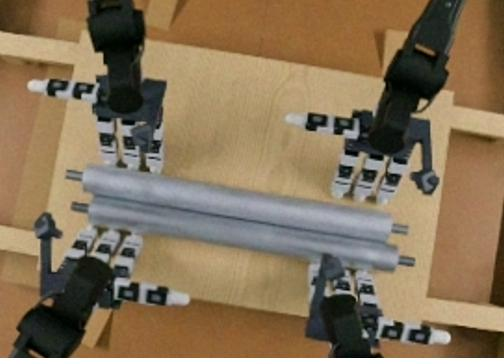

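Emit:
move:
  arm1: {"joints":{"joint2_rad":1.345,"joint3_rad":1.22,"joint4_rad":-1.028},"min_time_s":2.2}
  arm4: {"joints":{"joint2_rad":1.475,"joint3_rad":1.22,"joint4_rad":-0.955},"min_time_s":2.2}
  arm5: {"joints":{"joint2_rad":1.50,"joint3_rad":1.162,"joint4_rad":-0.935},"min_time_s":2.2}
  arm2: {"target":[0.20,0.117,1.05,0.2588,0.9659,-0.0077,-0.0021],"speed":0.02}
  arm3: {"target":[-0.22,0.124,1.053,0.2588,0.9659,-0.0077,-0.0021],"speed":0.02}
  arm6: {"target":[-0.22,0.042,1.045,0.0021,0.0077,0.9659,0.2588],"speed":0.02}
  arm7: {"target":[0.25,0.042,1.04,0.0021,0.0077,0.9659,0.2588],"speed":0.02}
  cameras: ["cam_high"]

Scene clock: 422.03 s.
Joint torques (N m): arm1=[0.79 -21.95 16.06 0.92 -0.69 0.08] | arm2=[-0.62 -9 12.88 0.73 -0.11 0.11] | arm3=[-0.73 -8.18 13.75 0.59 0.59 0.21] | arm4=[-0.38 -29.74 15.1 -0.13 1.26 0.06] | arm5=[2.08 -27.05 13.09 -0.4 -0.5 -0.14] | arm6=[0.32 -17.08 10.92 0.95 -0.12 0.02] | arm7=[-0.85 -13.8 15.46 0.81 0.14 -0.08] | arm8=[-0.44 -25.11 13.18 0.24 0.32 0.03]
Heat: arm1: hottest joint3_rad 60 °C; arm2: hottest joint3_rad 39 °C; arm3: hottest joint3_rad 42 °C; arm4: hottest joint3_rad 40 °C; arm5: hottest joint3_rad 60 °C; arm6: hottest joint3_rad 44 °C; arm7: hottest joint3_rad 56 °C; arm8: hottest joint3_rad 65 °C.
move: arm1 time_out; arm2 off_target; arm3 off_target; arm4 time_out; arm5 done; arm6 off_target; arm7 off_target
Joint velocities: within noise
arm1.joint_positions: joint1_rad=-0.496 joint2_rad=+1.518 joint3_rad=+1.129 joint4_rad=-1.023 joint5_rad=-0.024 joint6_rad=-0.484 hand_index_mcp=+0.697 hand_index_abd=-0.005 hand_index_pip=-0.683 hand_index_dip=+0.744 hand_middle_mcp=+0.680 hand_middle_abd=+0.001 hand_middle_pip=-0.692 hand_middle_dip=+0.738 hand_ring_mcp=+0.680 hand_ring_abd=+0.001 hand_ring_pip=-0.722 hand_ring_dip=+0.736 hand_thumb_cmc=+0.716 hand_thumb_axl=+0.677 hand_thumb_mcp=+0.223 hand_thumb_ipl=+0.168 hand_current_limit=+0.750 hand_speed=-0.600
arm1.joint_status: joint2_rad time_out (moved -0.030 of -0.203); joint3_rad time_out (moved +0.000 of +0.091); the others done
arm1.hand_state: blocked,goal,blocked,blocked,blocked,goal,blocked,blocked,blocked,goal,blocked,blocked,goal,goal,goal,goal
arm1.index_mcp_current_ma: 229
arm1.index_abd_current_ma: -1
arm1.index_pip_current_ma: 279
arm1.index_dip_current_ma: 65
arm1.middle_mcp_current_ma: 167
arm1.middle_abd_current_ma: 0
arm1.middle_pip_current_ma: 247
arm1.middle_dip_current_ma: 51
arm1.ring_mcp_current_ma: 166
arm1.ring_abd_current_ma: 0
arm1.ring_pip_current_ma: 144
arm1.ring_dip_current_ma: 48
arm1.thumb_cmc_current_ma: 0
arm1.thumb_axl_current_ma: 0
arm1.thumb_mcp_current_ma: -1
arm1.thumb_ipl_current_ma: 0
arm1.hand_goal_index_mcp: 0.600
arm1.hand_goal_index_abd: 0.000
arm1.hand_goal_index_pip: -0.800
arm1.hand_goal_index_dip: 0.696
arm1.hand_goal_middle_mcp: 0.600
arm1.hand_goal_middle_abd: 0.000
arm1.hand_goal_middle_pip: -0.800
arm1.hand_goal_middle_dip: 0.696
arm1.hand_goal_ring_mcp: 0.600
arm1.hand_goal_ring_abd: 0.000
arm1.hand_goal_ring_pip: -0.800
arm1.hand_goal_ring_dip: 0.696
arm1.hand_goal_thumb_cmc: 0.714
arm1.hand_goal_thumb_axl: 0.678
arm1.hand_goal_thumb_mcp: 0.226
arm1.hand_goal_thumb_ipl: 0.168
arm1.on_its_own: joint2_rad reads +1.518 and still pushes toward +1.345 since a time_out; joint3_rad reads +1.129 and still pushes toward +1.220 since a time_out
arm1.hand: x=+0.8998 y=+0.1660 z=+0.8523 quat_wxyz=(+0.068, +0.997, -0.010, -0.023) (m; scene frame)
arm1.hand_target: x=+0.8955 y=+0.1501 z=+0.9917 quat_wxyz=(+0.185, +0.980, -0.005, -0.077) (m; scene frame)
arm1.hand_status: not commanded
arm2.joint_positions: joint1_rad=-0.373 joint2_rad=+1.288 joint3_rad=+1.152 joint4_rad=-0.953 joint5_rad=-0.179 joint6_rad=-0.345 hand_index_mcp=+0.748 hand_index_abd=-0.001 hand_index_pip=+0.573 hand_index_dip=+0.695 hand_middle_mcp=+0.753 hand_middle_abd=-0.001 hand_middle_pip=+0.575 hand_middle_dip=+0.696 hand_ring_mcp=+0.755 hand_ring_abd=-0.001 hand_ring_pip=+0.576 hand_ring_dip=+0.696 hand_thumb_cmc=+0.717 hand_thumb_axl=+0.677 hand_thumb_mcp=+0.224 hand_thumb_ipl=+0.168 hand_current_limit=+0.400 hand_speed=-0.600
arm2.joint_status: not commanded
arm2.hand_state: goal,goal,goal,goal,goal,goal,goal,goal,goal,goal,goal,goal,goal,goal,goal,goal
arm2.index_mcp_current_ma: -28
arm2.index_abd_current_ma: -3
arm2.index_pip_current_ma: -15
arm2.index_dip_current_ma: -3
arm2.middle_mcp_current_ma: -7
arm2.middle_abd_current_ma: -3
arm2.middle_pip_current_ma: -4
arm2.middle_dip_current_ma: 0
arm2.ring_mcp_current_ma: 4
arm2.ring_abd_current_ma: -5
arm2.ring_pip_current_ma: 2
arm2.ring_dip_current_ma: 0
arm2.thumb_cmc_current_ma: 13
arm2.thumb_axl_current_ma: -4
arm2.thumb_mcp_current_ma: -11
arm2.thumb_ipl_current_ma: -2
arm2.hand_goal_index_mcp: 0.754
arm2.hand_goal_index_abd: 0.000
arm2.hand_goal_index_pip: 0.576
arm2.hand_goal_index_dip: 0.696
arm2.hand_goal_middle_mcp: 0.754
arm2.hand_goal_middle_abd: 0.000
arm2.hand_goal_middle_pip: 0.576
arm2.hand_goal_middle_dip: 0.696
arm2.hand_goal_ring_mcp: 0.754
arm2.hand_goal_ring_abd: 0.000
arm2.hand_goal_ring_pip: 0.576
arm2.hand_goal_ring_dip: 0.696
arm2.hand_goal_thumb_cmc: 0.714
arm2.hand_goal_thumb_axl: 0.678
arm2.hand_goal_thumb_mcp: 0.226
arm2.hand_goal_thumb_ipl: 0.168
arm2.hand: x=+0.2090 y=+0.1201 z=+1.0330 quat_wxyz=(+0.252, +0.968, +0.003, +0.001) (m; scene frame)
arm2.hand_target: x=+0.2002 y=+0.1175 z=+1.0499 quat_wxyz=(+0.259, +0.966, -0.008, -0.002) (m; scene frame)
arm2.hand_status: off_target (0.019 m and 1.5 deg from the pose sent, 0.037 m and 1.4 deg at the start)
arm3.joint_positions: joint1_rad=+0.461 joint2_rad=+1.323 joint3_rad=+1.071 joint4_rad=-0.850 joint5_rad=+0.220 joint6_rad=+0.406 hand_index_mcp=+0.763 hand_index_abd=+0.000 hand_index_pip=+0.581 hand_index_dip=+0.698 hand_middle_mcp=+0.763 hand_middle_abd=+0.000 hand_middle_pip=+0.581 hand_middle_dip=+0.698 hand_ring_mcp=+0.756 hand_ring_abd=-0.006 hand_ring_pip=+0.579 hand_ring_dip=+0.697 hand_thumb_cmc=+0.716 hand_thumb_axl=+0.677 hand_thumb_mcp=+0.224 hand_thumb_ipl=+0.168 hand_current_limit=+0.400 hand_speed=-0.600
arm3.joint_status: not commanded
arm3.hand_state: goal,goal,goal,goal,goal,goal,goal,goal,goal,goal,goal,goal,goal,goal,goal,goal
arm3.index_mcp_current_ma: 2
arm3.index_abd_current_ma: 0
arm3.index_pip_current_ma: 0
arm3.index_dip_current_ma: 0
arm3.middle_mcp_current_ma: 1
arm3.middle_abd_current_ma: 0
arm3.middle_pip_current_ma: 0
arm3.middle_dip_current_ma: 0
arm3.ring_mcp_current_ma: 0
arm3.ring_abd_current_ma: 0
arm3.ring_pip_current_ma: 0
arm3.ring_dip_current_ma: 0
arm3.thumb_cmc_current_ma: 0
arm3.thumb_axl_current_ma: 0
arm3.thumb_mcp_current_ma: 0
arm3.thumb_ipl_current_ma: 0
arm3.hand_goal_index_mcp: 0.754
arm3.hand_goal_index_abd: 0.000
arm3.hand_goal_index_pip: 0.576
arm3.hand_goal_index_dip: 0.696
arm3.hand_goal_middle_mcp: 0.754
arm3.hand_goal_middle_abd: 0.000
arm3.hand_goal_middle_pip: 0.576
arm3.hand_goal_middle_dip: 0.696
arm3.hand_goal_ring_mcp: 0.754
arm3.hand_goal_ring_abd: 0.000
arm3.hand_goal_ring_pip: 0.576
arm3.hand_goal_ring_dip: 0.696
arm3.hand_goal_thumb_cmc: 0.714
arm3.hand_goal_thumb_axl: 0.678
arm3.hand_goal_thumb_mcp: 0.226
arm3.hand_goal_thumb_ipl: 0.168
arm3.hand: x=-0.2237 y=+0.1306 z=+1.0378 quat_wxyz=(+0.250, +0.968, -0.002, -0.007) (m; scene frame)
arm3.hand_target: x=-0.2202 y=+0.1244 z=+1.0529 quat_wxyz=(+0.259, +0.966, -0.008, -0.002) (m; scene frame)
arm3.hand_status: off_target (0.017 m and 1.3 deg from the pose sent, 0.036 m and 0.5 deg at the start)
arm4.joint_positions: joint1_rad=+0.691 joint2_rad=+1.670 joint3_rad=+1.143 joint4_rad=-0.937 joint5_rad=+0.025 joint6_rad=+0.688 hand_index_mcp=+0.691 hand_index_abd=-0.001 hand_index_pip=-0.696 hand_index_dip=+0.735 hand_middle_mcp=+0.693 hand_middle_abd=+0.000 hand_middle_pip=-0.683 hand_middle_dip=+0.748 hand_ring_mcp=+0.699 hand_ring_abd=+0.016 hand_ring_pip=-0.665 hand_ring_dip=+0.740 hand_thumb_cmc=+0.715 hand_thumb_axl=+0.677 hand_thumb_mcp=+0.223 hand_thumb_ipl=+0.168 hand_current_limit=+0.750 hand_speed=-0.600
arm4.joint_status: joint2_rad time_out (moved -0.073 of -0.268); the others done
arm4.hand_state: blocked,goal,blocked,blocked,blocked,goal,blocked,blocked,blocked,goal,blocked,blocked,goal,goal,goal,goal
arm4.index_mcp_current_ma: 277
arm4.index_abd_current_ma: 0
arm4.index_pip_current_ma: 305
arm4.index_dip_current_ma: 77
arm4.middle_mcp_current_ma: 287
arm4.middle_abd_current_ma: 0
arm4.middle_pip_current_ma: 365
arm4.middle_dip_current_ma: 116
arm4.ring_mcp_current_ma: 312
arm4.ring_abd_current_ma: 16
arm4.ring_pip_current_ma: 446
arm4.ring_dip_current_ma: 91
arm4.thumb_cmc_current_ma: 0
arm4.thumb_axl_current_ma: 0
arm4.thumb_mcp_current_ma: -2
arm4.thumb_ipl_current_ma: 0
arm4.hand_goal_index_mcp: 0.600
arm4.hand_goal_index_abd: 0.000
arm4.hand_goal_index_pip: -0.800
arm4.hand_goal_index_dip: 0.696
arm4.hand_goal_middle_mcp: 0.600
arm4.hand_goal_middle_abd: 0.000
arm4.hand_goal_middle_pip: -0.800
arm4.hand_goal_middle_dip: 0.696
arm4.hand_goal_ring_mcp: 0.600
arm4.hand_goal_ring_abd: 0.000
arm4.hand_goal_ring_pip: -0.800
arm4.hand_goal_ring_dip: 0.696
arm4.hand_goal_thumb_cmc: 0.714
arm4.hand_goal_thumb_axl: 0.678
arm4.hand_goal_thumb_mcp: 0.226
arm4.hand_goal_thumb_ipl: 0.168
arm4.on_its_own: joint2_rad reads +1.670 and still pushes toward +1.475 since a time_out
arm4.hand: x=-0.8698 y=+0.1928 z=+0.8522 quat_wxyz=(+0.054, +0.998, -0.002, +0.025) (m; scene frame)
arm4.hand_target: x=-0.8598 y=+0.1744 z=+0.9901 quat_wxyz=(+0.159, +0.983, -0.011, +0.096) (m; scene frame)
arm4.hand_status: not commanded
arm5.joint_positions: joint1_rad=-0.583 joint2_rad=+1.637 joint3_rad=+1.100 joint4_rad=-0.923 joint5_rad=-0.021 joint6_rad=-0.518 hand_index_mcp=+0.682 hand_index_abd=+0.000 hand_index_pip=-0.700 hand_index_dip=+0.750 hand_middle_mcp=+0.678 hand_middle_abd=+0.000 hand_middle_pip=-0.695 hand_middle_dip=+0.746 hand_ring_mcp=+0.682 hand_ring_abd=+0.001 hand_ring_pip=-0.692 hand_ring_dip=+0.743 hand_thumb_cmc=+0.717 hand_thumb_axl=+0.677 hand_thumb_mcp=+0.223 hand_thumb_ipl=+0.168 hand_current_limit=+0.750 hand_speed=-0.600
arm5.joint_status: all done
arm5.hand_state: blocked,goal,blocked,blocked,blocked,goal,blocked,blocked,blocked,goal,blocked,blocked,goal,goal,goal,goal
arm5.index_mcp_current_ma: 368
arm5.index_abd_current_ma: 1
arm5.index_pip_current_ma: 431
arm5.index_dip_current_ma: 216
arm5.middle_mcp_current_ma: 347
arm5.middle_abd_current_ma: 1
arm5.middle_pip_current_ma: 453
arm5.middle_dip_current_ma: 200
arm5.ring_mcp_current_ma: 368
arm5.ring_abd_current_ma: 1
arm5.ring_pip_current_ma: 468
arm5.ring_dip_current_ma: 186
arm5.thumb_cmc_current_ma: 7
arm5.thumb_axl_current_ma: -2
arm5.thumb_mcp_current_ma: -10
arm5.thumb_ipl_current_ma: -1
arm5.hand_goal_index_mcp: 0.600
arm5.hand_goal_index_abd: 0.000
arm5.hand_goal_index_pip: -0.800
arm5.hand_goal_index_dip: 0.696
arm5.hand_goal_middle_mcp: 0.600
arm5.hand_goal_middle_abd: 0.000
arm5.hand_goal_middle_pip: -0.800
arm5.hand_goal_middle_dip: 0.696
arm5.hand_goal_ring_mcp: 0.600
arm5.hand_goal_ring_abd: 0.000
arm5.hand_goal_ring_pip: -0.800
arm5.hand_goal_ring_dip: 0.696
arm5.hand_goal_thumb_cmc: 0.714
arm5.hand_goal_thumb_axl: 0.678
arm5.hand_goal_thumb_mcp: 0.226
arm5.hand_goal_thumb_ipl: 0.168
arm5.hand: x=-0.8661 y=-0.1625 z=+0.8690 quat_wxyz=(+0.014, +0.016, +0.998, +0.057) (m; scene frame)
arm5.hand_target: x=-0.8590 y=-0.1417 z=+0.9717 quat_wxyz=(+0.057, +0.007, +0.989, +0.139) (m; scene frame)
arm5.hand_status: not commanded
arm6.joint_positions: joint1_rad=-0.268 joint2_rad=+1.722 joint3_rad=+1.439 joint4_rad=-0.789 joint5_rad=-0.111 joint6_rad=-0.216 hand_index_mcp=+0.749 hand_index_abd=-0.012 hand_index_pip=+0.574 hand_index_dip=+0.697 hand_middle_mcp=+0.756 hand_middle_abd=-0.002 hand_middle_pip=+0.576 hand_middle_dip=+0.696 hand_ring_mcp=+0.757 hand_ring_abd=+0.000 hand_ring_pip=+0.577 hand_ring_dip=+0.696 hand_thumb_cmc=+0.717 hand_thumb_axl=+0.677 hand_thumb_mcp=+0.223 hand_thumb_ipl=+0.168 hand_current_limit=+0.400 hand_speed=-0.600
arm6.joint_status: not commanded
arm6.hand_state: goal,goal,goal,goal,goal,goal,goal,goal,goal,goal,goal,goal,goal,goal,goal,goal
arm6.index_mcp_current_ma: -5
arm6.index_abd_current_ma: -15
arm6.index_pip_current_ma: -2
arm6.index_dip_current_ma: 0
arm6.middle_mcp_current_ma: 2
arm6.middle_abd_current_ma: -1
arm6.middle_pip_current_ma: 0
arm6.middle_dip_current_ma: 0
arm6.ring_mcp_current_ma: 3
arm6.ring_abd_current_ma: 0
arm6.ring_pip_current_ma: 0
arm6.ring_dip_current_ma: 0
arm6.thumb_cmc_current_ma: 3
arm6.thumb_axl_current_ma: 0
arm6.thumb_mcp_current_ma: -3
arm6.thumb_ipl_current_ma: 0
arm6.hand_goal_index_mcp: 0.754
arm6.hand_goal_index_abd: 0.000
arm6.hand_goal_index_pip: 0.576
arm6.hand_goal_index_dip: 0.696
arm6.hand_goal_middle_mcp: 0.754
arm6.hand_goal_middle_abd: 0.000
arm6.hand_goal_middle_pip: 0.576
arm6.hand_goal_middle_dip: 0.696
arm6.hand_goal_ring_mcp: 0.754
arm6.hand_goal_ring_abd: 0.000
arm6.hand_goal_ring_pip: 0.576
arm6.hand_goal_ring_dip: 0.696
arm6.hand_goal_thumb_cmc: 0.714
arm6.hand_goal_thumb_axl: 0.678
arm6.hand_goal_thumb_mcp: 0.226
arm6.hand_goal_thumb_ipl: 0.168
arm6.hand: x=-0.2161 y=+0.0294 z=+1.0313 quat_wxyz=(+0.003, +0.006, +0.968, +0.250) (m; scene frame)
arm6.hand_target: x=-0.2203 y=+0.0413 z=+1.0449 quat_wxyz=(+0.002, +0.008, +0.966, +0.259) (m; scene frame)
arm6.hand_status: off_target (0.019 m and 1.1 deg from the pose sent, 0.036 m and 0.8 deg at the start)
arm7.joint_positions: joint1_rad=+0.263 joint2_rad=+1.704 joint3_rad=+1.581 joint4_rad=-0.966 joint5_rad=+0.142 joint6_rad=+0.267 hand_index_mcp=+0.752 hand_index_abd=+0.003 hand_index_pip=+0.572 hand_index_dip=+0.695 hand_middle_mcp=+0.752 hand_middle_abd=+0.002 hand_middle_pip=+0.575 hand_middle_dip=+0.696 hand_ring_mcp=+0.753 hand_ring_abd=+0.002 hand_ring_pip=+0.575 hand_ring_dip=+0.696 hand_thumb_cmc=+0.717 hand_thumb_axl=+0.677 hand_thumb_mcp=+0.223 hand_thumb_ipl=+0.168 hand_current_limit=+0.400 hand_speed=-0.600
arm7.joint_status: not commanded
arm7.hand_state: goal,goal,goal,goal,goal,goal,goal,goal,goal,goal,goal,goal,goal,goal,goal,goal
arm7.index_mcp_current_ma: -1
arm7.index_abd_current_ma: 1
arm7.index_pip_current_ma: -1
arm7.index_dip_current_ma: 0
arm7.middle_mcp_current_ma: -1
arm7.middle_abd_current_ma: 0
arm7.middle_pip_current_ma: 0
arm7.middle_dip_current_ma: 0
arm7.ring_mcp_current_ma: 0
arm7.ring_abd_current_ma: 1
arm7.ring_pip_current_ma: 0
arm7.ring_dip_current_ma: 0
arm7.thumb_cmc_current_ma: 1
arm7.thumb_axl_current_ma: 0
arm7.thumb_mcp_current_ma: -1
arm7.thumb_ipl_current_ma: 0
arm7.hand_goal_index_mcp: 0.754
arm7.hand_goal_index_abd: 0.000
arm7.hand_goal_index_pip: 0.576
arm7.hand_goal_index_dip: 0.696
arm7.hand_goal_middle_mcp: 0.754
arm7.hand_goal_middle_abd: 0.000
arm7.hand_goal_middle_pip: 0.576
arm7.hand_goal_middle_dip: 0.696
arm7.hand_goal_ring_mcp: 0.754
arm7.hand_goal_ring_abd: 0.000
arm7.hand_goal_ring_pip: 0.576
arm7.hand_goal_ring_dip: 0.696
arm7.hand_goal_thumb_cmc: 0.714
arm7.hand_goal_thumb_axl: 0.678
arm7.hand_goal_thumb_mcp: 0.226
arm7.hand_goal_thumb_ipl: 0.168
arm7.hand: x=+0.2479 y=+0.0287 z=+1.0216 quat_wxyz=(+0.005, +0.008, +0.969, +0.248) (m; scene frame)
arm7.hand_target: x=+0.2503 y=+0.0409 z=+1.0399 quat_wxyz=(+0.002, +0.008, +0.966, +0.259) (m; scene frame)
arm7.hand_status: off_target (0.023 m and 1.3 deg from the pose sent, 0.037 m and 0.4 deg at the start)
arm8: as last shown
arm8.joint_positions: joint1_rad=+0.540 joint2_rad=+1.566 joint3_rad=+1.076 joint4_rad=-0.912 joint5_rad=+0.032 joint6_rad=+0.596 hand_index_mcp=+0.662 hand_index_abd=+0.004 hand_index_pip=-0.718 hand_index_dip=+0.721 hand_middle_mcp=+0.668 hand_middle_abd=+0.011 hand_middle_pip=-0.702 hand_middle_dip=+0.729 hand_ring_mcp=+0.679 hand_ring_abd=+0.013 hand_ring_pip=-0.679 hand_ring_dip=+0.732 hand_thumb_cmc=+0.714 hand_thumb_axl=+0.677 hand_thumb_mcp=+0.223 hand_thumb_ipl=+0.168 hand_current_limit=+0.750 hand_speed=-0.600
arm8.index_abd_current_ma: 5
arm8.middle_mcp_current_ma: 231
arm8.middle_pip_current_ma: 342
arm8.middle_dip_current_ma: 85
arm8.ring_pip_current_ma: 445
arm8.on_its_own: joint2_rad reads +1.566 and still pushes toward +1.410 since a time_out; joint3_rad reads +1.076 and still pushes toward +1.166 since a time_out
arm8.hand: x=+0.9067 y=-0.1786 z=+0.8794 quat_wxyz=(-0.028, +0.003, +0.996, +0.079) (m; scene frame)
arm8.hand_target: x=+0.8935 y=-0.1584 z=+1.0012 quat_wxyz=(-0.090, +0.010, +0.980, +0.175) (m; scene frame)
pictures: cam_high

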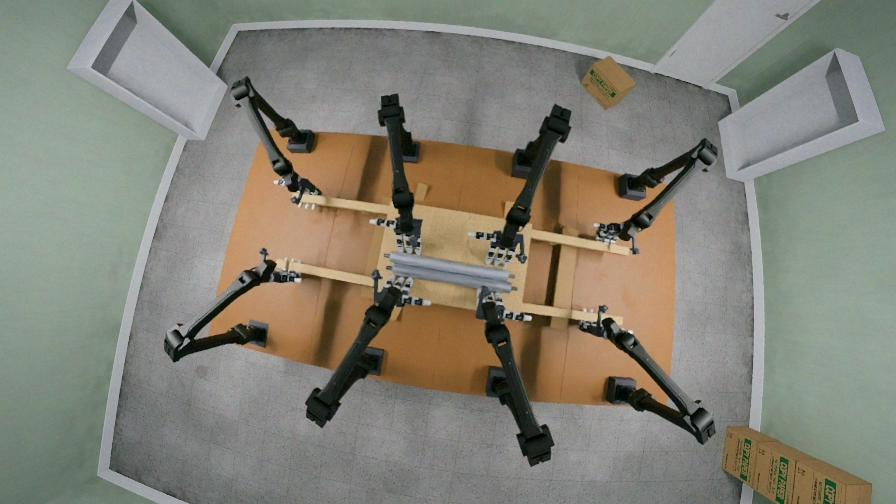

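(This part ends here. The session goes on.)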